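## Task

The rack's front holds twelve drive blanks in three rows of four. Press each one that protrudes fully home until it latches, but leave the bottom-row blank that is second counting from the left (viewed from the front of the rack) untouched. The rack is free-standing: it must not tilt beyond a slight amount, which counts as failure, and it must finish in its original place.

## Robot and tools

ROBOT. Two 6-joint arms, left_arm and right_arm, each ending in a two-finger parallel gripper. The fingers point along the gripper's own +z axis and separate along its y axis. end_effector_position is the spot between the finger pads, roughly 1 cm short of the fingertips. Bases (root links): left_arm near (+0.007, +0.260, 0) m, right_arm near (-0.011, -0.355, 0) m, both facing almost straight along +x. A camera stand sits behind the arms.

FRAMES. Scene frame: origin at table-top height halfway between the nominal bases, +x outward over the table, +y toward left_arm, +z up. Left and right here are arm names, not sides of an image. Positions, quaternions (wxyz), velocities and Hand targets in results use the scene frame. Every offset you send is instead measured along the axes of that arm's current Hand target, i.e. the gripper's own frame. Reported hand positions may be off by a few centimetres, more at long reach.

execute_actions(actions, cameras). actions is a list of actions; each action is a list of 1 to 15 rows, each row one control step of 1/30 s; a short action repeats its final row to fill 15 steps. A row is always 14 numbers in [-1, 1], covering both arms: left dx, dy, dz, rx, ry, rz, opening, then the right arm's seven in the same order. dx..rz are an offset (not a pose) from that arm's Hand target as it stood when the action began; every row is measured from that same start, not from the row before. Scale: 1.0 = 0.6 m for dx, dy, dz and 180 degrees for the rotation vector rx, ry, rz. opening is absolute: +1 fully open (0.093 m), -1 closed. Sending six zeros re-commands the current Hand target; a zero opening is a real command, so repeat the present opening to leave a gripper alone. cameras: list of names, ["all"], or []; by default images come only when actions is empty.

move(target, speed, blend, opening_speed, grip_force, blocking, cameras). target is one 14-number row as above, or a list of up to 15 such rows; all rows are offsets from the Hand targets at the start of the move, in each gripper's own axes, same scale. Each gripper travels a straight line toward its target; the whole move is capped at 10 s. speed: m/s per path, 0.002 to 2.9, default 0.25 (rotation up to twice that in rad/s); one value or one per target. blend: corner rounding in metres between listed targets, 0 (default) stops at each. opening_speed: rate of the opening change per second on the -1..+1 scale, at least 0.2. grip_force: newtons per pad, 10 to 50, stays set; lower values close slowly. blocking=false returns after about 0.5 s while the move continues. The result adds a move: line saying how it ended (done, off_target, moving, held, fault) and which limits acted (limits=paced: pose clipped; limits=held: steps withheld). Moves do not avoid obstacles or the other arm, and faster moves strike harder.

wait(seconds 0..10) lets the scene run with arms holding. stop brakes a running move. zoom_image(camera, region=[x0, y0, x1, y1]) enlarges part of the latest image of cam_head_left, cam_head_right, cam_left_wrist or cam_right_wrist; region in pixels, origin top-left, at most 504 by 504. read_manual returns licence texts only. finished_scene(scene) ends the current scene, given its number; it is irreversible.

CAMERAS: cam_head_left, cam_head_right, cam_high, cam_low, cam_left_wrist, cam_right_wrist, each 672x504. Calibrations are supplied; the fixed cameras may have shifted slightly.

RESULTS. Hand target is the last commanded pose (after clipping) and the base of the next offsets. The gripper often stops short of it; the next command, even all zeros, asks again, and if it still falls short send the remaining distance as an offset. Tool commands lists current commands. grip_measured: gripper motor position, +1 open, -1 closed; pads meet near -0.94. Joint positions end with the finger opening in metres. Joint torques include the arm's own weight; joints 1 to 3 wrap at ±28 N m. Joint velocities may be shown as within noise. Motor temperatures: MOTOR HOT at 75 °C, fault at 90 °C folds the arm and disables it.

MOTION NOTES. Orientation commands are clipped to within 40 degrees of the measured orientation each step. Friction and gravity leave the gripper low, short or tilted, and tiny moves may go sideways or not happen; check the pose after each move and correct tilt. Avoid paths passing near an arm's own base.

CAUTIONS. The rack is loose: push blanks slowly with the fingertips or closed gripper, aiming only a little past the point of contact, then back the target off so the arm stops pressing. Do not shove hard enough to slide or tip the rack, and never push the excluded blank. Count blanks as seen from the rack's front, not from an image. Keep the arms and their grippers from touching each other, avoid fast contact with the rack or table, and do not leave an arm straining toward an unreachable pose, which heats motors.

Each tool is called as a command line: name --argument value for each argument, lists and objects as JSON in quotes; but a table of rows of numbers goes row by row, as --pt "numbers of a row", without its own name.

## Session

execute_actions --actions '[]'

Scene clock: 0.00 s.
left_arm: end_effector_position=(+0.3944, +0.2656, +0.0714) grip_measured=+1.000 end_effector_quat_wxyz=(+0.505, -0.053, +0.858, +0.075) | right_arm: end_effector_position=(+0.3643, -0.3992, +0.0550) grip_measured=+1.000 end_effector_quat_wxyz=(+0.518, +0.085, +0.844, -0.110)
Joint positions: left_arm=[-0.103 1.541 0.455 0.565 -0.275 -0.069 0.093] | right_arm=[0.042 1.618 0.363 0.778 0.285 0.034 0.093]
Joint velocities: within noise
Joint torques (N m): no reading
Motor temperatures (°C): left_arm=[28 32 36 38 25 26 28] | right_arm=[25 31 35 30 29 27 26]
Heat: left arm: 38 °C; right arm: 35 °C.
Hand target: left_arm +0.3951, +0.2655, +0.0730; +0.506, -0.053, +0.858, +0.075 | right_arm +0.3686, -0.3992, +0.0633; +0.529, +0.087, +0.837, -0.109
Tool commands: left_gripper/opening=+1.0 right_gripper/opening=+1.0
camera_calibration:
cam_left_wrist: T_world_to_cam=[[0.163524, -0.983163, -0.0815553, 0.202191], [-0.796314, -0.082742, -0.599197, 0.419166], [0.58236, 0.162927, -0.796437, -0.129714], [0, 0, 0, 1]] pos_world=[0.376265, 0.254603, 0.164344]
cam_right_wrist: T_world_to_cam=[[-0.250205, -0.962886, 0.101231, -0.298688], [-0.777623, 0.137566, -0.613496, 0.409015], [0.576801, -0.232219, -0.783183, -0.175189], [0, 0, 0, 1]] pos_world=[0.344376, -0.384551, 0.14396]

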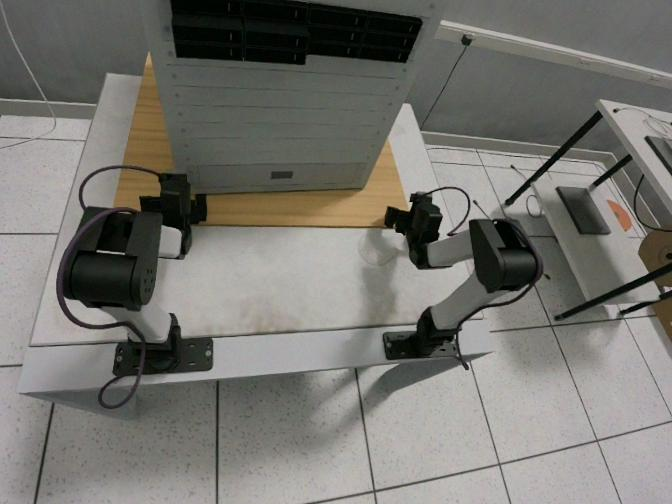

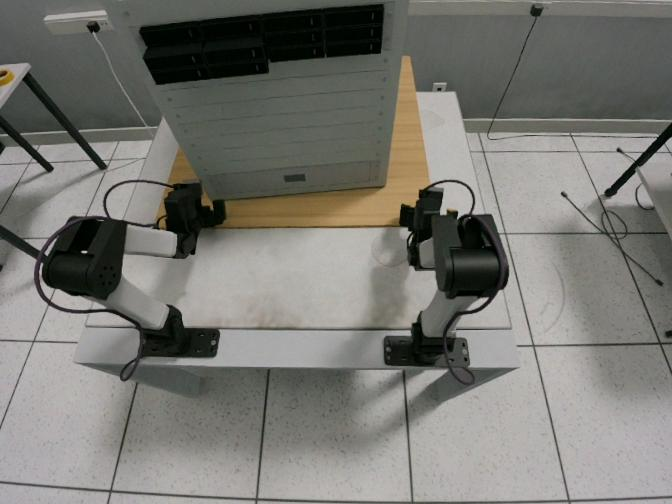

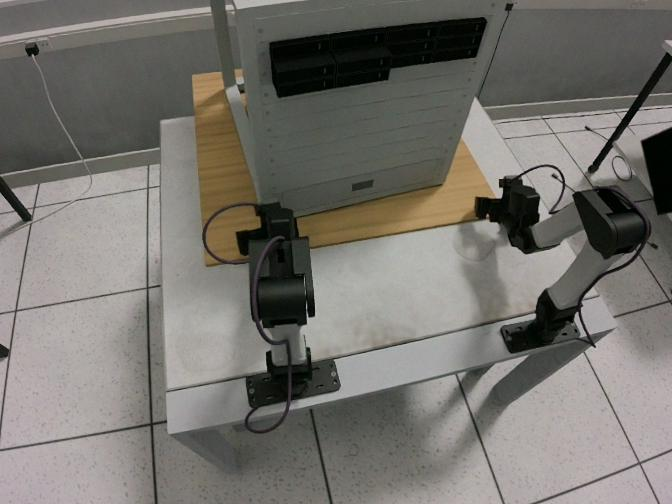

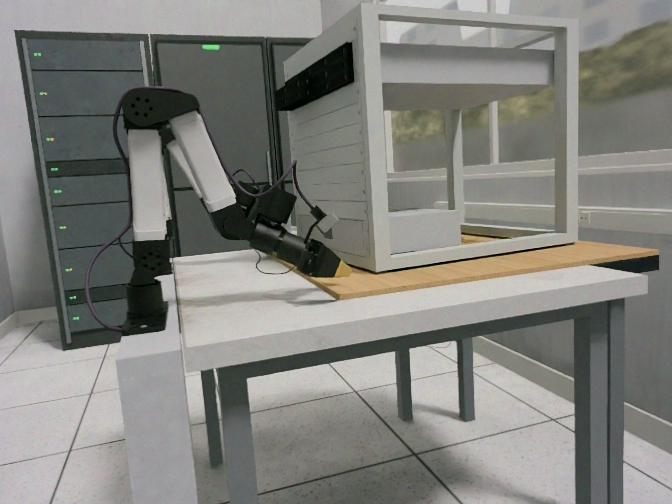

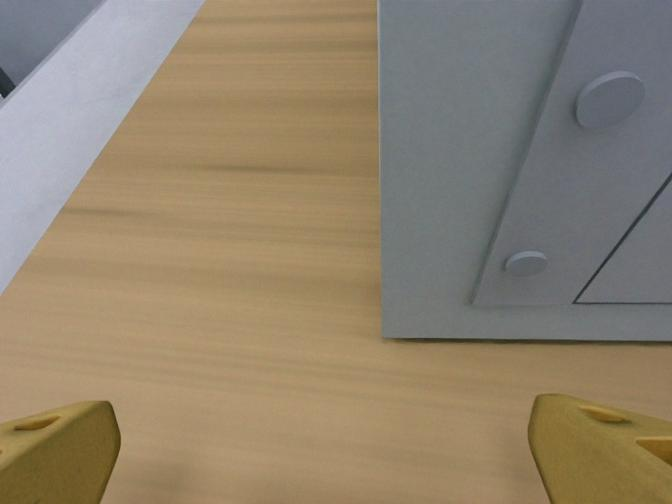

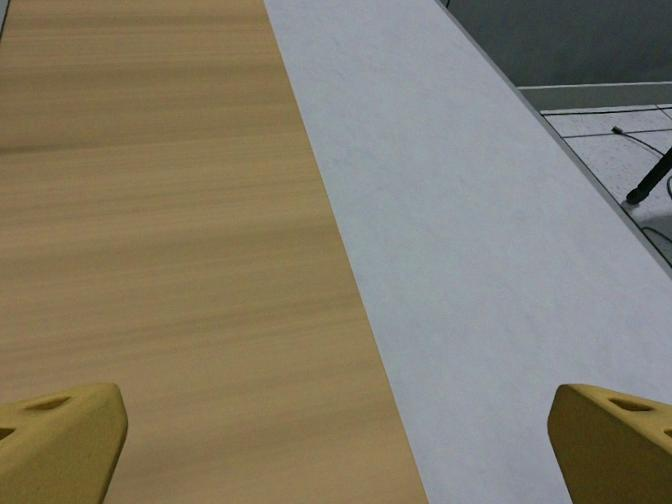

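zoom_image --camera "cam_high" --region '[256, 10, 496, 110]'

zoom_image --camera "cam_head_left" --region '[150, 0, 440, 80]'

zoom_image --camera "cam_head_right" --region '[130, 0, 400, 90]'

zoom_image --camera "cam_low" --region '[266, 30, 386, 120]'

Scaled by 2.100 from the camera's 672x504 image, which has a finer 960x720 frame.

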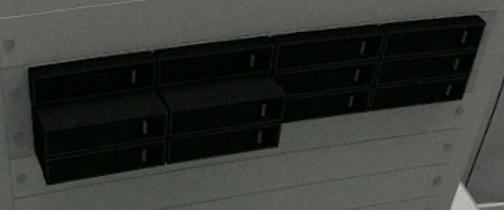

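Scaled by 1.738 from the camera's 672x504 image, which has a finer 960x720 frame.

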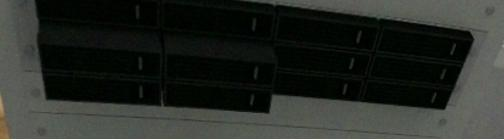

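Scaled by 1.867 from the camera's 672x504 image, which has a finer 960x720 frame.

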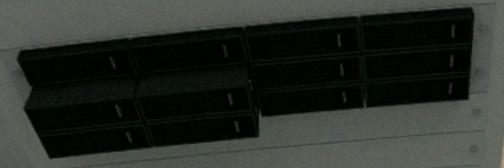

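Scaled by 4.200 from the camera's 672x504 image, which has a finer 960x720 frame.

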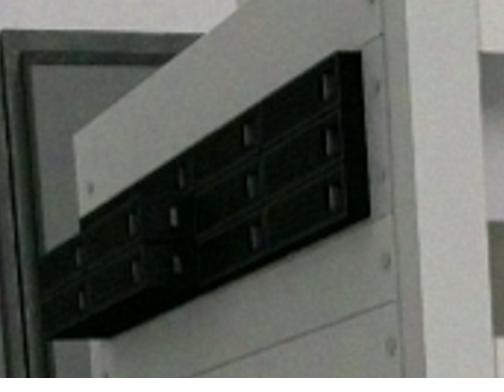

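move --target '[-0.599,-0.09,-0.617,0.032,-0.003,-0.0097,-1,0,0,0,0,0,0,1]' --cameras '["cam_left_wrist","cam_high","cam_head_right","cam_low"]'

Scene clock: 14.90 s.
left_arm: end_effector_position=(+0.2587, +0.1514, +0.5634) grip_measured=-0.991 end_effector_quat_wxyz=(+0.622, -0.023, +0.783, -0.018) | right_arm: end_effector_position=(+0.3642, -0.3992, +0.0549) grip_measured=+1.000 end_effector_quat_wxyz=(+0.517, +0.085, +0.844, -0.110)
Joint positions: left_arm=[-0.893 1.645 2.855 -1.564 -0.862 -0.333 0] | right_arm=[0.042 1.618 0.363 0.777 0.285 0.034 0.093]
Joint torques (N m): left_arm=[-0.39 -2.19 2.45 1.84 -0.41 0.04] | right_arm=[-0.01 -6.58 5.15 1.89 0.14 0.04]
Heat: left arm: 42 °C; right arm: 36 °C.
Hand target: left_arm +0.2595, +0.1505, +0.5604; +0.513, -0.040, +0.857, +0.024 | right_arm +0.3686, -0.3992, +0.0632; +0.529, +0.087, +0.837, -0.109
Off the commanded pose: left_arm 0.003 m, 16 deg | right_arm 0.009 m, 2 deg.
joint sent to its limit (left arm) — joint 4 (wrist pitch), lower limit. The joint targets are off in orientation, not in position.
move: off_target (left_arm)
camera_calibration:
cam_left_wrist: T_world_to_cam=[[0.0106602, -0.998716, 0.0495224, 0.120278], [-0.607724, -0.0457999, -0.792826, 0.651098], [0.794077, -0.0216442, -0.607432, 0.226363], [0, 0, 0, 1]] pos_world=[0.214657, 0.154844, 0.647751]
Images, in order (width x height): cam_head_right 672x504, cam_high 672x504, cam_low 672x504, cam_left_wrist 672x504.

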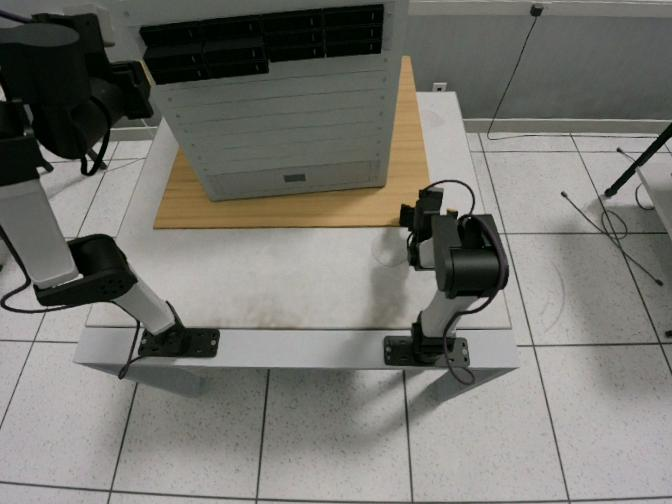

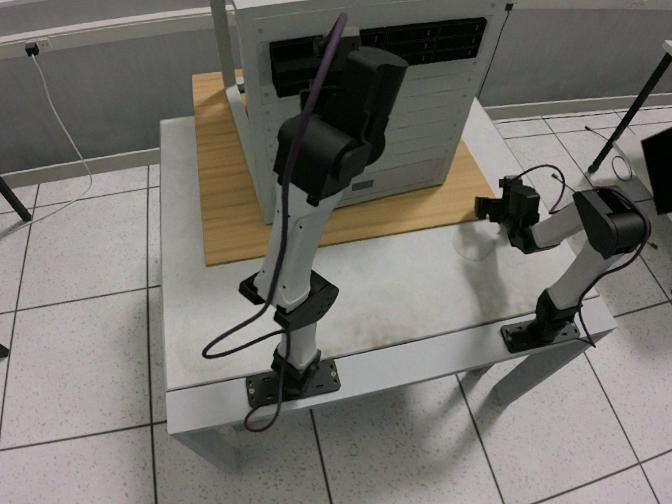

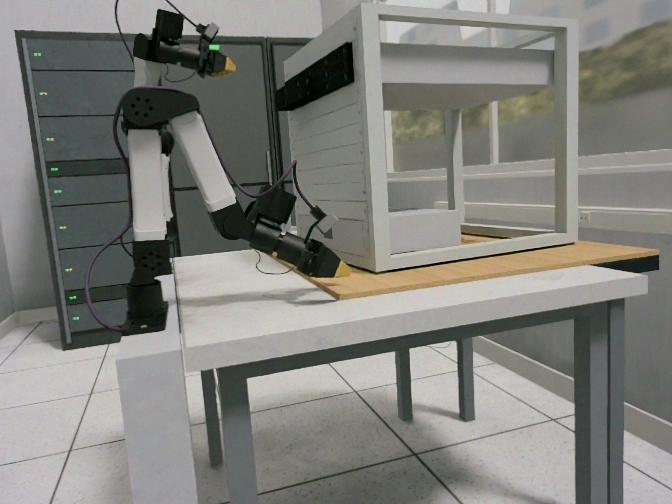

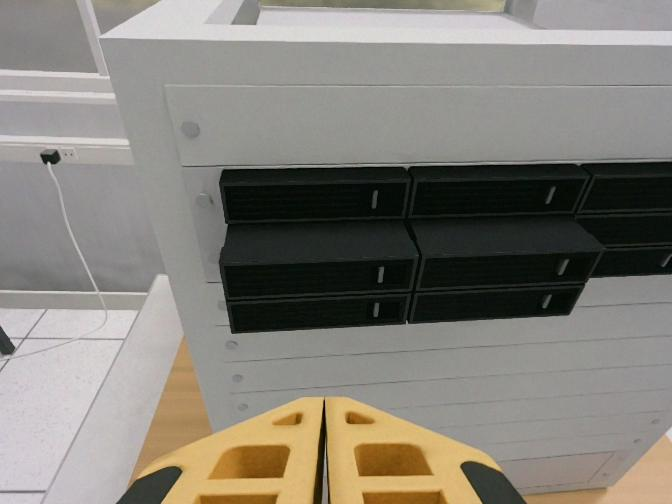

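zoom_image --camera "cam_left_wrist" --region '[200, 150, 440, 340]'

zoom_image --camera "cam_left_wrist" --region '[432, 150, 672, 340]'

Scaled by 2.100 from the camera's 672x504 image, which has a finer 960x720 frame.

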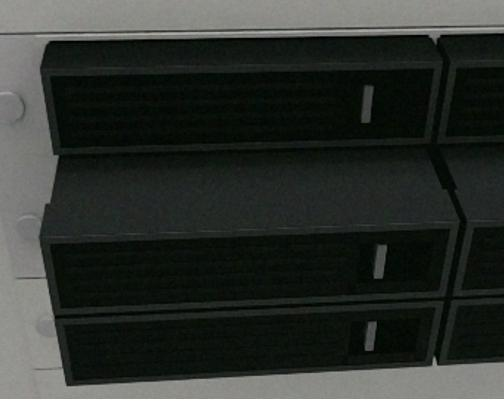

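Scaled by 2.100 from the camera's 672x504 image, which has a finer 960x720 frame.

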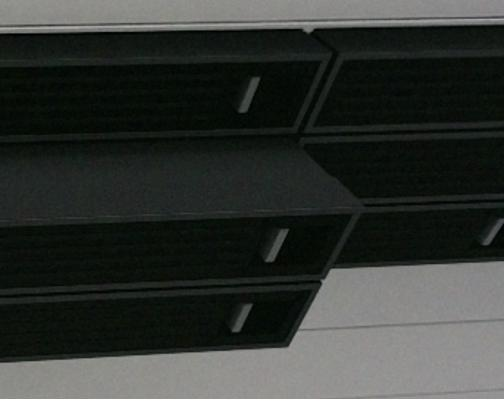

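move --target '[0.0717,-0.0014,0.187,-0.0889,-0.0871,0.4937,0.35,0,0,0,0,0,0,1]' --cameras '["cam_left_wrist","cam_high","cam_head_right","cam_low"]'

Scene clock: 41.57 s.
left_arm: end_effector_position=(+0.3394, +0.1559, +0.4697) grip_measured=+0.349 end_effector_quat_wxyz=(+0.436, +0.505, +0.563, +0.488) | right_arm: end_effector_position=(+0.3642, -0.3992, +0.0549) grip_measured=+1.000 end_effector_quat_wxyz=(+0.517, +0.085, +0.844, -0.110)
Joint positions: left_arm=[-0.635 1.22 1.602 -0.578 -0.737 1.439 0.062] | right_arm=[0.042 1.618 0.363 0.777 0.285 0.034 0.093]
Joint torques (N m): left_arm=[0.84 -5.15 4.49 2.25 0.01 0.01] | right_arm=[-0.1 -6.52 5.14 1.88 0.18 0.02]
Motor temperatures (°C): left_arm=[28 32 36 44 25 26 28] | right_arm=[25 33 37 34 29 27 26]
Heat: left arm: 44 °C; right arm: 37 °C.
Hand target: left_arm +0.3377, +0.1571, +0.4694; +0.441, +0.507, +0.560, +0.486 | right_arm +0.3686, -0.3992, +0.0632; +0.529, +0.087, +0.837, -0.109
Off the commanded pose: left_arm 0.002 m, 1 deg | right_arm 0.009 m, 2 deg.
move: done
camera_calibration:
cam_left_wrist: T_world_to_cam=[[-0.14451, -0.00719193, -0.989477, 0.514616], [-0.505344, 0.86027, 0.0675512, 0.0460001], [0.850731, 0.509789, -0.127952, -0.221793], [0, 0, 0, 1]] pos_world=[0.286299, 0.0771961, 0.477715]
Images, in order (width x height): cam_head_right 672x504, cam_high 672x504, cam_low 672x504, cam_left_wrist 672x504.

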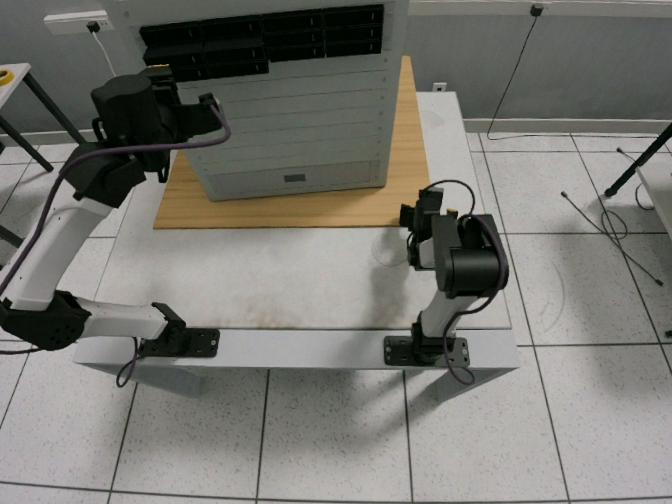

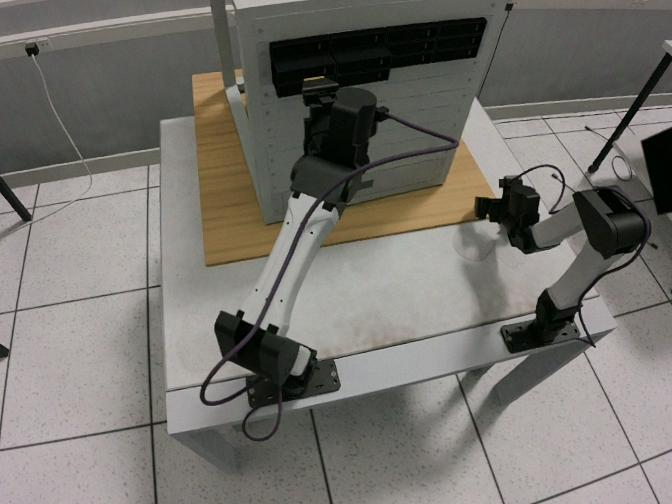

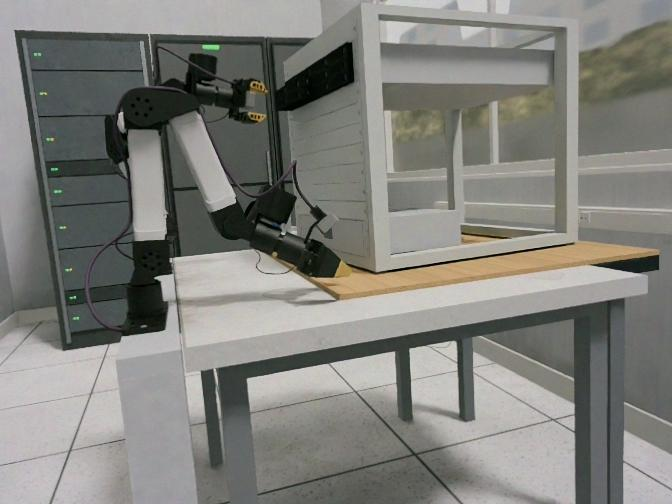

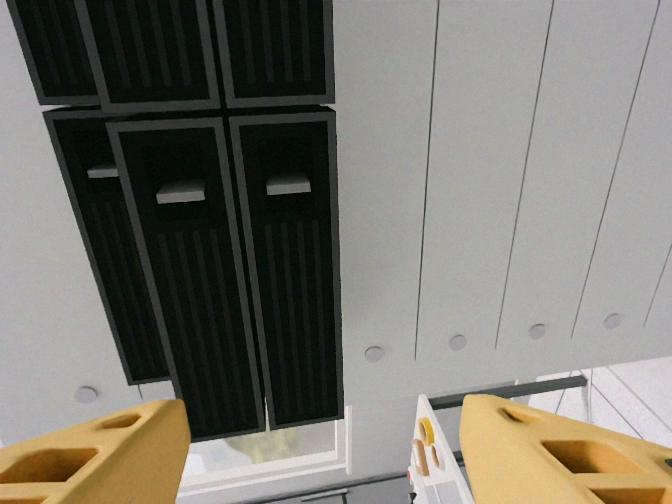

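move --target '[0,0.0104,0.0743,0,0,0,0.35,0,0,0,0,0,0,1]' --speed 0.05 --cameras '["cam_left_wrist","cam_low"]'

Scene clock: 45.50 s.
left_arm: end_effector_position=(+0.3794, +0.1638, +0.4599) grip_measured=+0.349 end_effector_quat_wxyz=(+0.429, +0.510, +0.565, +0.487) | right_arm: end_effector_position=(+0.3642, -0.3992, +0.0549) grip_measured=+1.000 end_effector_quat_wxyz=(+0.517, +0.085, +0.844, -0.110)
Joint positions: left_arm=[-0.508 1.302 1.616 -0.509 -0.615 1.468 0.062] | right_arm=[0.042 1.618 0.363 0.777 0.285 0.034 0.093]
Joint torques (N m): left_arm=[0.73 -3.29 8.44 2.34 0.05 0.01] | right_arm=[-0.06 -6.52 5.09 1.89 0.17 0.04]
Heat: left arm: 44 °C; right arm: 37 °C.
Hand target: left_arm +0.3826, +0.1616, +0.4693; +0.440, +0.507, +0.560, +0.486 | right_arm +0.3686, -0.3992, +0.0632; +0.529, +0.087, +0.837, -0.109
Off the commanded pose: left_arm 0.010 m, 2 deg | right_arm 0.009 m, 2 deg.
move: done
camera_calibration:
cam_left_wrist: T_world_to_cam=[[-0.159163, 0.000461785, -0.987252, 0.514079], [-0.505985, 0.858638, 0.0819754, 0.0539547], [0.84773, 0.512583, -0.136429, -0.256446], [0, 0, 0, 1]] pos_world=[0.32652, 0.0848849, 0.468116]
Images, in order (width x height): cam_low 672x504, cam_left_wrist 672x504.

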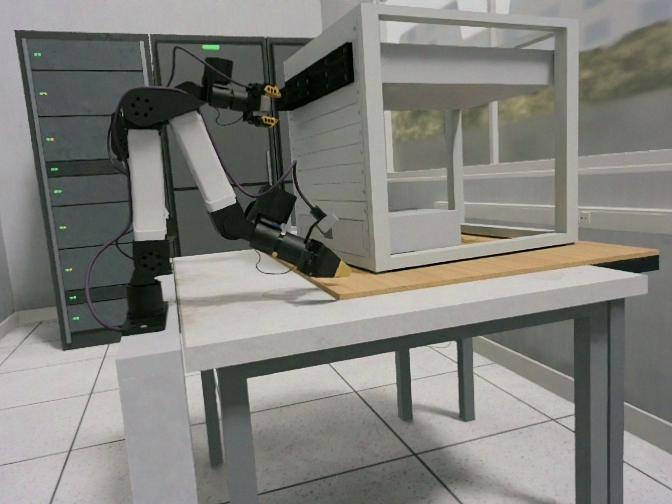

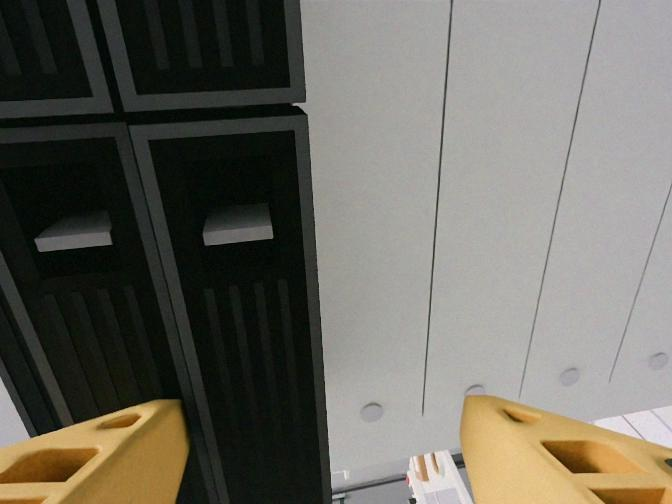

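zoom_image --camera "cam_left_wrist" --region '[0, 300, 340, 504]'

zoom_image --camera "cam_low" --region '[210, 40, 370, 140]'

Scaled by 1.482 from the camera's 672x504 image, which has a finer 960x720 frame.

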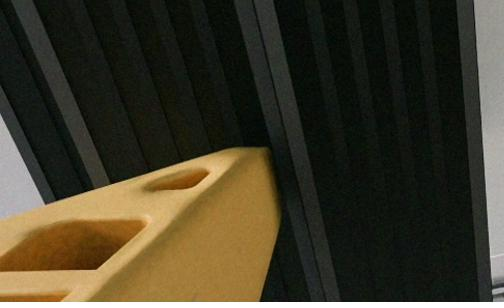

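Scaled by 3.150 from the camera's 672x504 image, which has a finer 960x720 frame.

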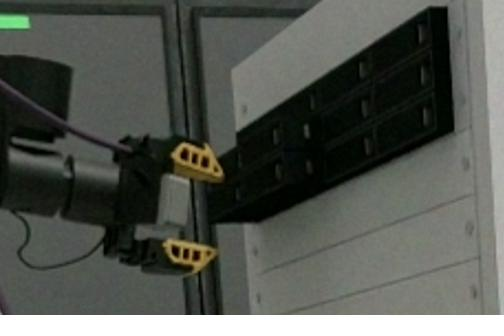

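move --target '[0,-0.0028,-0.0198,0,0,0,0.35,0,0,0,0,0,0,1]' --speed 0.05 --cameras '["cam_left_wrist"]'

Scene clock: 49.83 s.
left_arm: end_effector_position=(+0.3777, +0.1574, +0.4600) grip_measured=+0.349 end_effector_quat_wxyz=(+0.433, +0.514, +0.561, +0.483) | right_arm: end_effector_position=(+0.3642, -0.3992, +0.0549) grip_measured=+1.000 end_effector_quat_wxyz=(+0.517, +0.085, +0.844, -0.110)
Joint positions: left_arm=[-0.525 1.302 1.616 -0.509 -0.614 1.469 0.062] | right_arm=[0.042 1.618 0.363 0.777 0.285 0.034 0.093]
Joint torques (N m): left_arm=[-0.34 -6.39 6.95 2.16 -0.23 -0.06] | right_arm=[-0.21 -6.6 5.16 1.84 0.18 0.04]
Heat: left arm: 45 °C; right arm: 37 °C.
Hand target: left_arm +0.3706, +0.1603, +0.4693; +0.441, +0.507, +0.559, +0.486 | right_arm +0.3686, -0.3992, +0.0632; +0.529, +0.087, +0.837, -0.109
Off the commanded pose: left_arm 0.012 m, 1 deg | right_arm 0.009 m, 2 deg.
move: off_target (left_arm)
camera_calibration:
cam_left_wrist: T_world_to_cam=[[-0.158949, 0.00336335, -0.987281, 0.513315], [-0.490851, 0.867378, 0.0819801, 0.0514601], [0.856622, 0.497638, -0.136218, -0.252912], [0, 0, 0, 1]] pos_world=[0.3235, 0.0794969, 0.468116]
Images, in order (width x height): cam_left_wrist 672x504.

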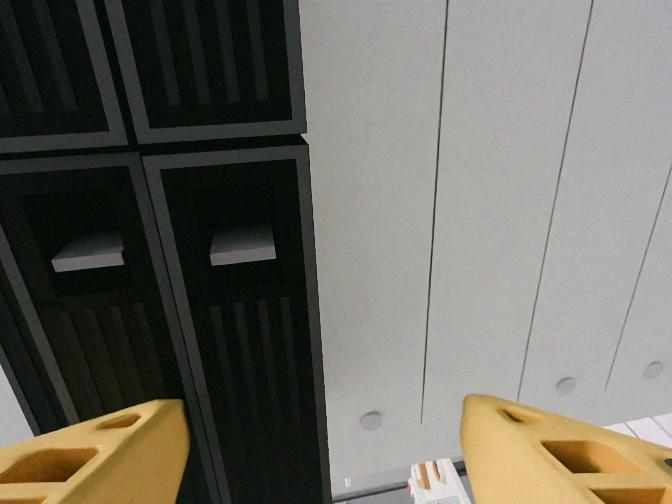

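move --target '[-0.005,0.0183,-0.0378,0,0,0,0.35,0,0,0,0,0,0,1]' --speed 0.06 --cameras '["cam_left_wrist"]'

Scene clock: 52.80 s.
left_arm: end_effector_position=(+0.3578, +0.1507, +0.4720) grip_measured=+0.349 end_effector_quat_wxyz=(+0.433, +0.517, +0.558, +0.484) | right_arm: end_effector_position=(+0.3642, -0.3992, +0.0549) grip_measured=+1.000 end_effector_quat_wxyz=(+0.517, +0.085, +0.844, -0.110)
Joint positions: left_arm=[-0.593 1.284 1.663 -0.581 -0.678 1.46 0.062] | right_arm=[0.042 1.618 0.363 0.777 0.285 0.034 0.093]
Joint torques (N m): left_arm=[-0.31 -5.55 7.99 2 -0.28 -0.12] | right_arm=[-0.16 -6.52 5.23 1.86 0.16 0.06]
Heat: left arm: 45 °C; right arm: 37 °C.
Hand target: left_arm +0.3501, +0.1554, +0.4835; +0.441, +0.507, +0.560, +0.486 | right_arm +0.3686, -0.3992, +0.0632; +0.529, +0.087, +0.837, -0.109
Off the commanded pose: left_arm 0.014 m, 1 deg | right_arm 0.009 m, 2 deg.
move: off_target (left_arm)
camera_calibration:
cam_left_wrist: T_world_to_cam=[[-0.157842, 0.0100583, -0.987413, 0.520694], [-0.486732, 0.869242, 0.0866604, 0.0425621], [0.859173, 0.494284, -0.132307, -0.233119], [0, 0, 0, 1]] pos_world=[0.303193, 0.072993, 0.479609]
Images, in order (width x height): cam_left_wrist 672x504.

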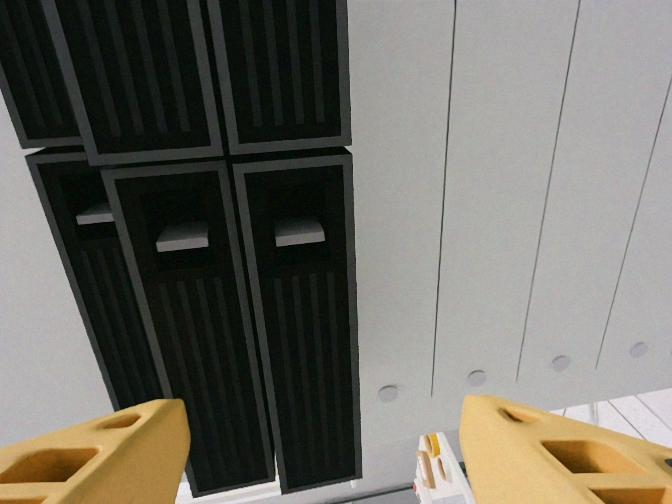

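move --target '[0,0.0127,0.0908,0,0,0,0.35,0,0,0,0,0,0,1]' --speed 0.05 --cameras '["cam_left_wrist","cam_low","cam_head_right"]'

Scene clock: 56.87 s.
left_arm: end_effector_position=(+0.4009, +0.1630, +0.4751) grip_measured=+0.349 end_effector_quat_wxyz=(+0.430, +0.509, +0.565, +0.486) | right_arm: end_effector_position=(+0.3642, -0.3992, +0.0549) grip_measured=+1.000 end_effector_quat_wxyz=(+0.517, +0.085, +0.844, -0.110)
Joint positions: left_arm=[-0.469 1.399 1.755 -0.544 -0.577 1.476 0.062] | right_arm=[0.042 1.618 0.363 0.777 0.285 0.034 0.093]
Joint torques (N m): left_arm=[0.75 -3.89 8.31 2.34 0.06 0.01] | right_arm=[-0.09 -6.57 5.16 1.89 0.14 0.03]
Heat: left arm: 45 °C; right arm: 37 °C.
Hand target: left_arm +0.4048, +0.1607, +0.4833; +0.441, +0.507, +0.560, +0.486 | right_arm +0.3686, -0.3992, +0.0632; +0.529, +0.087, +0.837, -0.109
Off the commanded pose: left_arm 0.009 m, 1 deg | right_arm 0.009 m, 2 deg.
move: done
camera_calibration:
cam_left_wrist: T_world_to_cam=[[-0.157447, -0.00160681, -0.987526, 0.532317], [-0.506045, 0.858855, 0.0792842, 0.0654803], [0.848015, 0.512216, -0.136037, -0.272483], [0, 0, 0, 1]] pos_world=[0.348017, 0.0841875, 0.483417]
Images, in order (width x height): cam_head_right 672x504, cam_low 672x504, cam_left_wrist 672x504.

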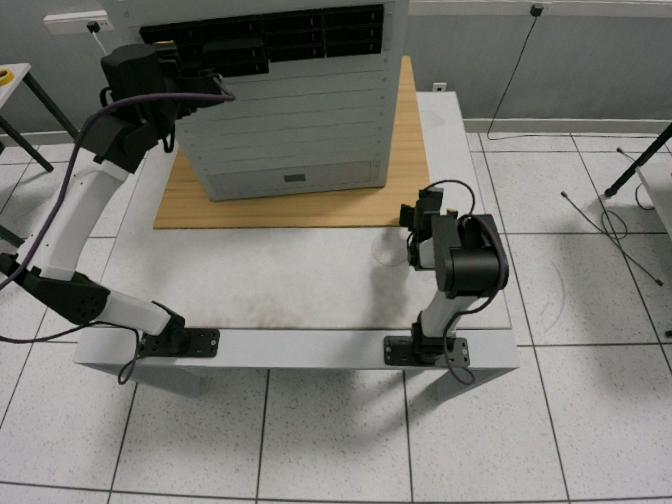

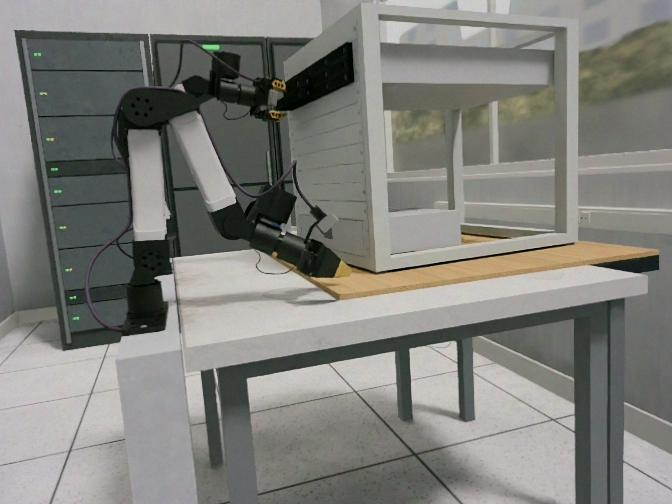

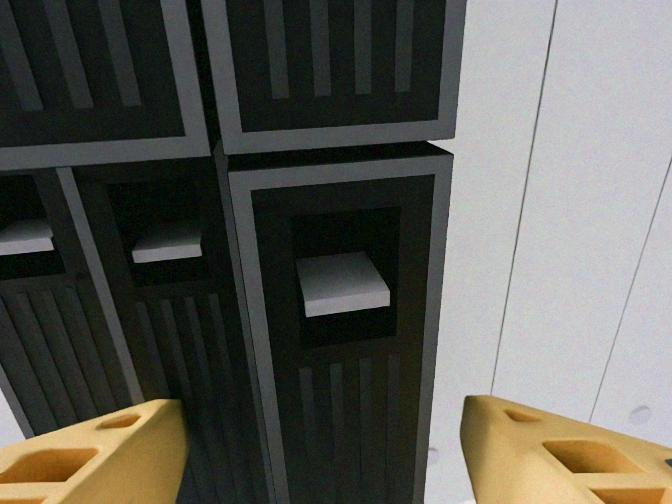

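move --target '[0,0.0023,0.0165,0,0,0,0.35,0,0,0,0,0,0,1]' --speed 0.04 --cameras '["cam_left_wrist"]'

move --target '[0,0.0023,0.0165,0,0,0,0.35,0,0,0,0,0,0,1]' --speed 0.04 --cameras '["cam_left_wrist"]'

Scene clock: 58.93 s.
left_arm: end_effector_position=(+0.4093, +0.1637, +0.4759) grip_measured=+0.349 end_effector_quat_wxyz=(+0.431, +0.509, +0.565, +0.486) | right_arm: end_effector_position=(+0.3642, -0.3992, +0.0549) grip_measured=+1.000 end_effector_quat_wxyz=(+0.517, +0.085, +0.844, -0.110)
Joint positions: left_arm=[-0.452 1.425 1.778 -0.539 -0.559 1.48 0.062] | right_arm=[0.042 1.618 0.363 0.777 0.285 0.034 0.093]
Joint torques (N m): left_arm=[1.03 -3.86 8.32 2.38 0.08 0.02] | right_arm=[-0.23 -6.61 5.16 1.83 0.14 0.01]
Heat: left arm: 45 °C; right arm: 37 °C.
Hand target: left_arm +0.4148, +0.1618, +0.4833; +0.441, +0.507, +0.560, +0.486 | right_arm +0.3686, -0.3992, +0.0632; +0.529, +0.087, +0.837, -0.109
Off the commanded pose: left_arm 0.009 m, 1 deg | right_arm 0.009 m, 2 deg.
move: done
camera_calibration:
cam_left_wrist: T_world_to_cam=[[-0.157284, -0.00176256, -0.987552, 0.5343], [-0.505473, 0.859221, 0.0789716, 0.0689896], [0.848386, 0.511602, -0.136033, -0.279952], [0, 0, 0, 1]] pos_world=[0.356416, 0.0848883, 0.484118]
Images, in order (width x height): cam_left_wrist 672x504.

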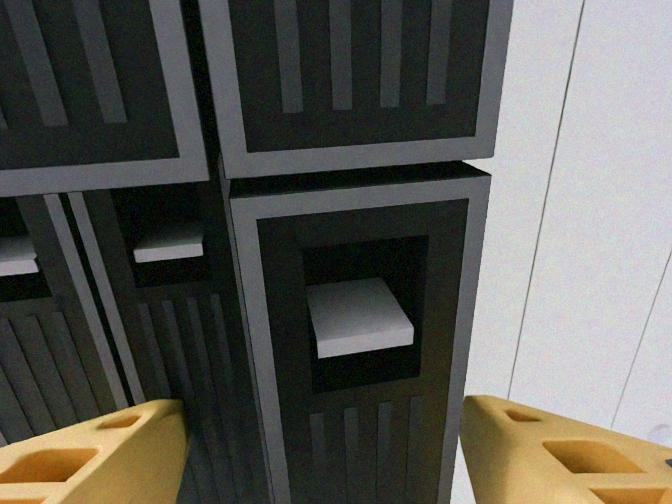

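Scene clock: 59.73 s.
left_arm: end_effector_position=(+0.4101, +0.1634, +0.4766) grip_measured=+0.349 end_effector_quat_wxyz=(+0.429, +0.514, +0.564, +0.483) | right_arm: end_effector_position=(+0.3642, -0.3992, +0.0549) grip_measured=+1.000 end_effector_quat_wxyz=(+0.517, +0.085, +0.844, -0.110)
Joint positions: left_arm=[-0.447 1.434 1.8 -0.562 -0.546 1.481 0.062] | right_arm=[0.042 1.618 0.363 0.777 0.285 0.034 0.093]
Joint torques (N m): left_arm=[2.25 -2.04 8.23 2.72 0.14 0.04] | right_arm=[0.03 -6.57 5.08 1.87 0.16 0.07]
Heat: left arm: 45 °C; right arm: 37 °C.
Hand target: left_arm +0.4247, +0.1626, +0.4834; +0.441, +0.507, +0.560, +0.486 | right_arm +0.3686, -0.3992, +0.0632; +0.529, +0.087, +0.837, -0.109
Off the commanded pose: left_arm 0.016 m, 2 deg | right_arm 0.009 m, 2 deg.
move: off_target (left_arm)
camera_calibration:
cam_left_wrist: T_world_to_cam=[[-0.167316, 0.00320267, -0.985898, 0.537675], [-0.497371, 0.863143, 0.0872122, 0.0617055], [0.851251, 0.504949, -0.142825, -0.277201], [0, 0, 0, 1]] pos_world=[0.356619, 0.0849896, 0.485121]
Images, in order (width x height): cam_left_wrist 672x504.

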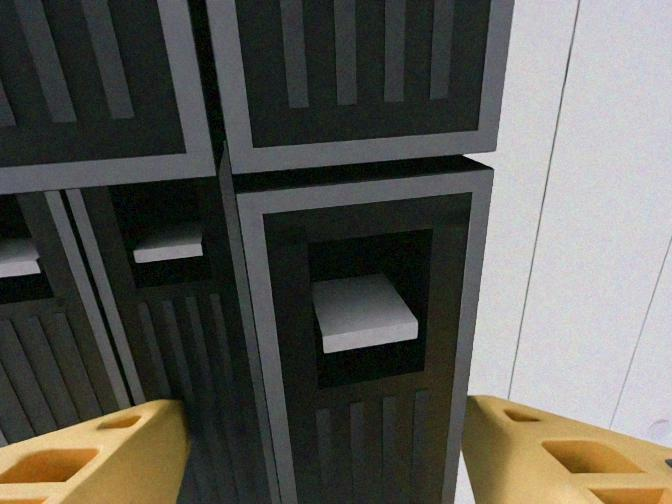

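move --target '[0,-0.0218,-0.155,0,0,0,0.35,0,0,0,0,0,0,1]' --speed 0.15 --cameras '["cam_left_wrist","cam_head_right","cam_high"]'

zoom_image --camera "cam_left_wrist" --region '[0, 50, 400, 504]'

Scene clock: 63.33 s.
left_arm: end_effector_position=(+0.3325, +0.1528, +0.4914) grip_measured=+0.349 end_effector_quat_wxyz=(+0.452, +0.501, +0.556, +0.486) | right_arm: end_effector_position=(+0.3642, -0.3992, +0.0549) grip_measured=+1.000 end_effector_quat_wxyz=(+0.517, +0.085, +0.844, -0.110)
Joint positions: left_arm=[-0.655 1.235 1.686 -0.614 -0.738 1.445 0.062] | right_arm=[0.042 1.618 0.363 0.777 0.285 0.034 0.093]
Joint torques (N m): left_arm=[-0.31 -3.93 4.37 1.99 -0.29 -0.12] | right_arm=[-0.06 -6.56 5 1.91 0.12 -0.01]
Heat: left arm: 45 °C; right arm: 37 °C.
Hand target: left_arm +0.3313, +0.1535, +0.4833; +0.441, +0.507, +0.560, +0.486 | right_arm +0.3686, -0.3992, +0.0632; +0.529, +0.087, +0.837, -0.109
Off the commanded pose: left_arm 0.008 m, 1 deg | right_arm 0.009 m, 2 deg.
move: done
camera_calibration:
cam_left_wrist: T_world_to_cam=[[-0.118746, -0.0184747, -0.992753, 0.529855], [-0.488891, 0.87132, 0.042263, 0.0490092], [0.864225, 0.490367, -0.112498, -0.220737], [0, 0, 0, 1]] pos_world=[0.277645, 0.0753283, 0.499111]
Images, in order (width x height): cam_head_right 672x504, cam_high 672x504, cam_left_wrist 672x504.

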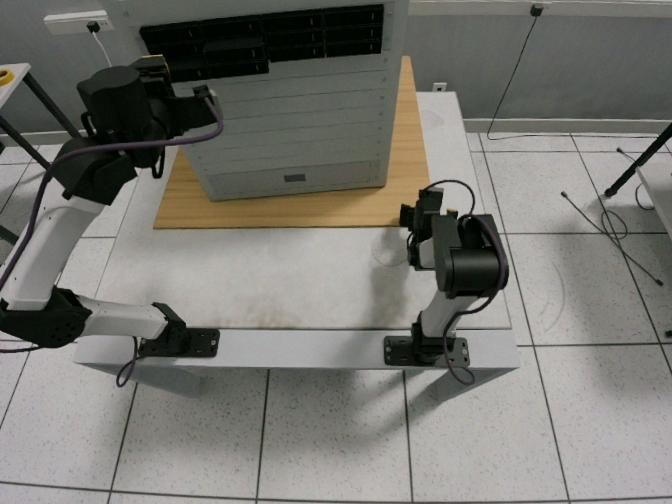

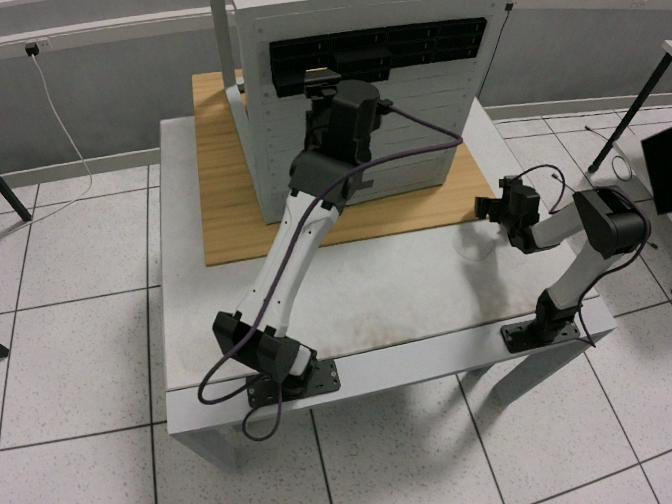

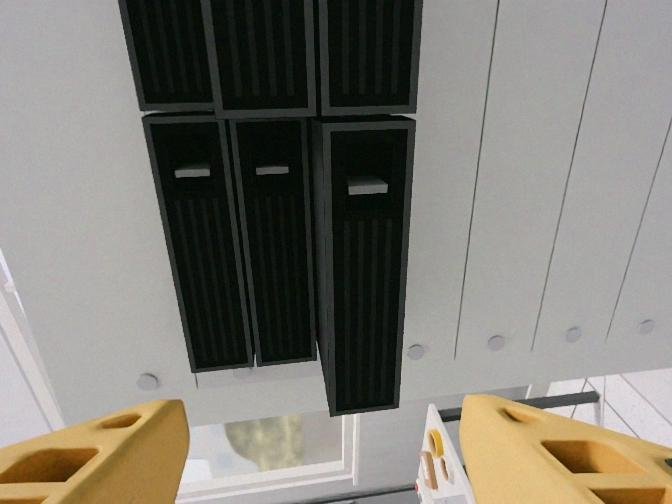

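Scaled by 1.110 from the camera's 672x504 image, which has a finer 960x720 frame.

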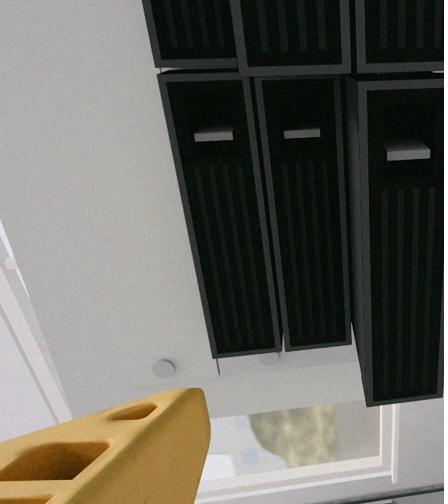

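move --target '[0.002,-0.054,0.0245,0,0,0,0.35,0,0,0,0,0,0,1]' --speed 0.15 --cameras '["cam_left_wrist"]'

Scene clock: 67.43 s.
left_arm: end_effector_position=(+0.3425, +0.1548, +0.4500) grip_measured=+0.349 end_effector_quat_wxyz=(+0.435, +0.506, +0.562, +0.489) | right_arm: end_effector_position=(+0.3642, -0.3992, +0.0549) grip_measured=+1.000 end_effector_quat_wxyz=(+0.517, +0.085, +0.844, -0.110)
Joint positions: left_arm=[-0.63 1.188 1.49 -0.497 -0.734 1.445 0.062] | right_arm=[0.042 1.618 0.363 0.777 0.285 0.034 0.093]
Joint torques (N m): left_arm=[0.79 -5.05 4.71 2.27 0.03 -0.03] | right_arm=[-0.01 -6.6 5.11 1.87 0.12 0.02]
Heat: left arm: 45 °C; right arm: 37 °C.
Hand target: left_arm +0.3411, +0.1556, +0.4493; +0.441, +0.507, +0.560, +0.486 | right_arm +0.3686, -0.3992, +0.0632; +0.529, +0.087, +0.837, -0.109
Off the commanded pose: left_arm 0.002 m, 1 deg | right_arm 0.009 m, 2 deg.
move: done
camera_calibration:
cam_left_wrist: T_world_to_cam=[[-0.144298, -0.0030659, -0.98953, 0.49491], [-0.505383, 0.859966, 0.0710328, 0.0483953], [0.850744, 0.510342, -0.125641, -0.227479], [0, 0, 0, 1]] pos_world=[0.289399, 0.075991, 0.45771]
Images, in order (width x height): cam_left_wrist 672x504.

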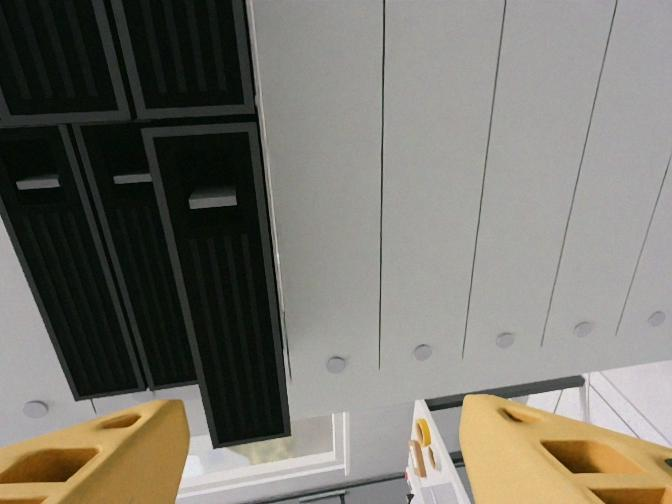

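move --target '[0,0.0174,0.124,0,0,0,0.35,0,0,0,0,0,0,1]' --speed 0.05 --cameras '["cam_left_wrist"]'

Scene clock: 70.57 s.
left_arm: end_effector_position=(+0.4098, +0.1663, +0.4388) grip_measured=+0.349 end_effector_quat_wxyz=(+0.426, +0.510, +0.567, +0.487) | right_arm: end_effector_position=(+0.3642, -0.3992, +0.0549) grip_measured=+1.000 end_effector_quat_wxyz=(+0.517, +0.085, +0.844, -0.110)
Joint positions: left_arm=[-0.446 1.355 1.562 -0.401 -0.56 1.481 0.062] | right_arm=[0.042 1.618 0.363 0.777 0.285 0.034 0.093]
Joint torques (N m): left_arm=[1.03 -3.59 8.94 2.44 0.14 0.02] | right_arm=[-0.05 -6.63 5.12 1.86 0.18 0.04]
Heat: left arm: 46 °C; right arm: 37 °C.
Hand target: left_arm +0.4159, +0.1630, +0.4492; +0.441, +0.507, +0.560, +0.486 | right_arm +0.3686, -0.3992, +0.0632; +0.529, +0.087, +0.837, -0.109
Off the commanded pose: left_arm 0.012 m, 2 deg | right_arm 0.009 m, 2 deg.
move: off_target (left_arm)
camera_calibration:
cam_left_wrist: T_world_to_cam=[[-0.164367, 0.00151253, -0.986398, 0.499671], [-0.510709, 0.8554, 0.0864128, 0.0694715], [0.843896, 0.517965, -0.139827, -0.284305], [0, 0, 0, 1]] pos_world=[0.357533, 0.0870784, 0.447118]
Images, in order (width x height): cam_left_wrist 672x504.

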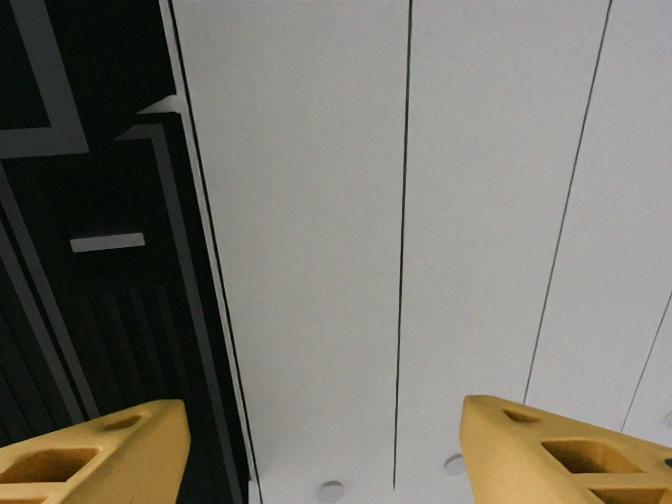

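move --target '[0,0.002,0.015,0,0,0,0.35,0,0,0,0,0,0,1]' --speed 0.04

move --target '[0,-0.0218,-0.155,0,0,0,0.35,0,0,0,0,0,0,1]' --speed 0.15 --cameras '["cam_left_wrist"]'

Scene clock: 72.67 s.
left_arm: end_effector_position=(+0.4105, +0.1665, +0.4390) grip_measured=+0.349 end_effector_quat_wxyz=(+0.423, +0.514, +0.567, +0.485) | right_arm: end_effector_position=(+0.3642, -0.3992, +0.0549) grip_measured=+1.000 end_effector_quat_wxyz=(+0.517, +0.085, +0.844, -0.110)
Joint positions: left_arm=[-0.442 1.361 1.578 -0.421 -0.551 1.481 0.062] | right_arm=[0.042 1.618 0.363 0.777 0.285 0.034 0.093]
Joint torques (N m): left_arm=[2.11 -1.78 9.05 2.74 0.23 0.04] | right_arm=[-0.08 -6.72 5.05 1.88 0.19 0.04]
Heat: left arm: 46 °C; right arm: 37 °C.
Hand target: left_arm +0.4250, +0.1639, +0.4490; +0.441, +0.507, +0.560, +0.486 | right_arm +0.3686, -0.3992, +0.0632; +0.529, +0.087, +0.837, -0.109
Off the commanded pose: left_arm 0.018 m, 2 deg | right_arm 0.009 m, 2 deg.
move: off_target (left_arm)

Scene clock: 74.07 s.
left_arm: end_effector_position=(+0.3328, +0.1541, +0.4591) grip_measured=+0.349 end_effector_quat_wxyz=(+0.453, +0.500, +0.556, +0.486) | right_arm: end_effector_position=(+0.3642, -0.3992, +0.0549) grip_measured=+1.000 end_effector_quat_wxyz=(+0.517, +0.085, +0.844, -0.110)
Joint positions: left_arm=[-0.649 1.156 1.483 -0.485 -0.733 1.447 0.062] | right_arm=[0.042 1.618 0.363 0.777 0.285 0.034 0.093]
Joint torques (N m): left_arm=[-0.31 -3.75 4.38 1.99 -0.25 -0.12] | right_arm=[-0.08 -6.61 5.09 1.92 0.16 0.03]
Heat: left arm: 46 °C; right arm: 37 °C.
Hand target: left_arm +0.3314, +0.1547, +0.4491; +0.441, +0.507, +0.560, +0.486 | right_arm +0.3686, -0.3992, +0.0632; +0.529, +0.087, +0.837, -0.109
Off the commanded pose: left_arm 0.010 m, 2 deg | right_arm 0.009 m, 2 deg.
move: done
camera_calibration:
cam_left_wrist: T_world_to_cam=[[-0.11609, -0.0197525, -0.993042, 0.497331], [-0.48918, 0.871272, 0.0398562, 0.0505441], [0.864422, 0.490403, -0.110808, -0.226026], [0, 0, 0, 1]] pos_world=[0.277842, 0.0766297, 0.466811]
Images, in order (width x height): cam_left_wrist 672x504.

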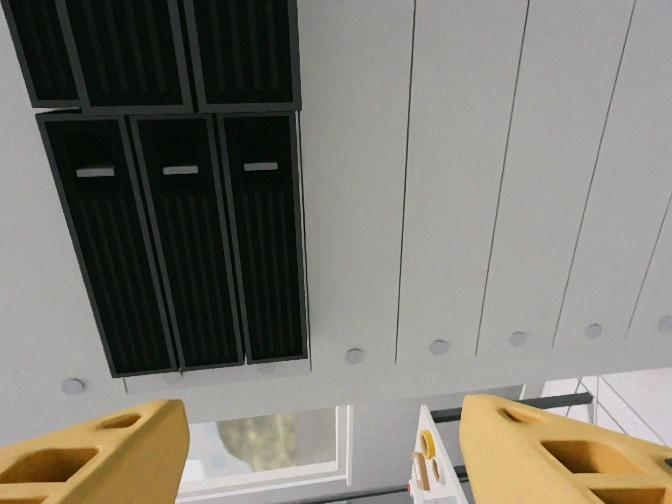

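move --target '[-0.1745,0.0575,0.0013,0,0,0,0.35,0,0,0,0,0,0,1]' --speed 0.15 --cameras '["cam_left_wrist","cam_low"]'

Scene clock: 77.37 s.
left_arm: end_effector_position=(+0.3466, +0.0518, +0.4814) grip_measured=+0.349 end_effector_quat_wxyz=(+0.444, +0.509, +0.556, +0.484) | right_arm: end_effector_position=(+0.3642, -0.3992, +0.0549) grip_measured=+1.000 end_effector_quat_wxyz=(+0.517, +0.085, +0.844, -0.110)
Joint positions: left_arm=[-0.909 1.512 1.888 -0.626 -0.983 1.36 0.062] | right_arm=[0.042 1.618 0.363 0.777 0.285 0.034 0.093]
Joint torques (N m): left_arm=[-0.06 -4.67 8.03 1.83 -0.32 -0.11] | right_arm=[-0.05 -6.54 5.12 1.86 0.18 0.02]
Heat: left arm: 46 °C; right arm: 37 °C.
Hand target: left_arm +0.3472, +0.0510, +0.4833; +0.441, +0.507, +0.559, +0.486 | right_arm +0.3686, -0.3992, +0.0632; +0.529, +0.087, +0.837, -0.109
Off the commanded pose: left_arm 0.002 m, 1 deg | right_arm 0.009 m, 2 deg.
move: done
camera_calibration:
cam_left_wrist: T_world_to_cam=[[-0.137367, -0.00582636, -0.990503, 0.524454], [-0.48489, 0.872367, 0.0621148, 0.133259], [0.86372, 0.488817, -0.122659, -0.179231], [0, 0, 0, 1]] pos_world=[0.291464, -0.025584, 0.489212]
Images, in order (width x height): cam_low 672x504, cam_left_wrist 672x504.

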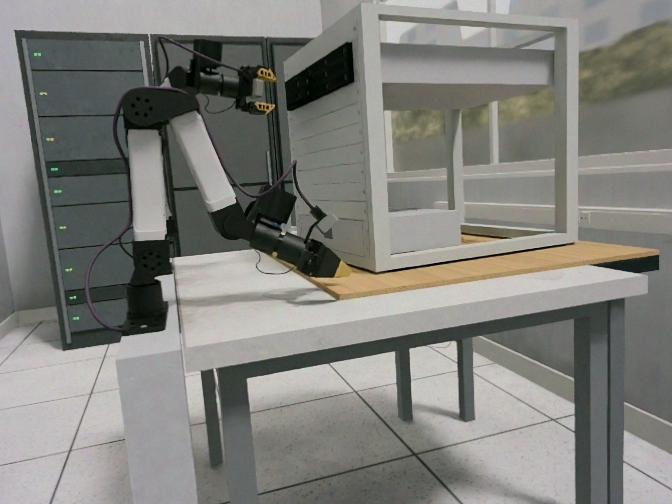

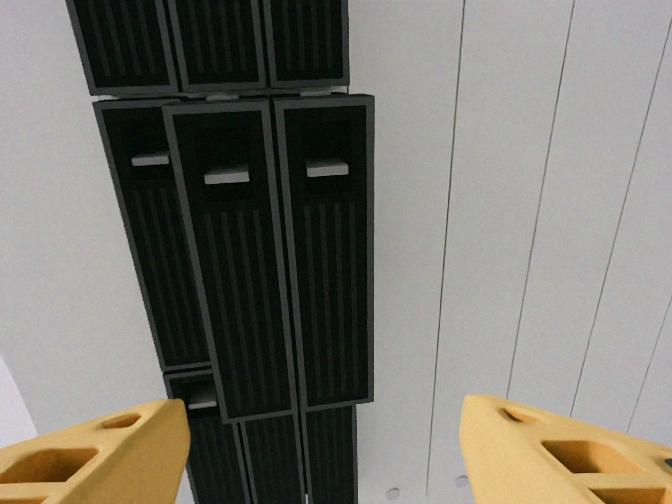

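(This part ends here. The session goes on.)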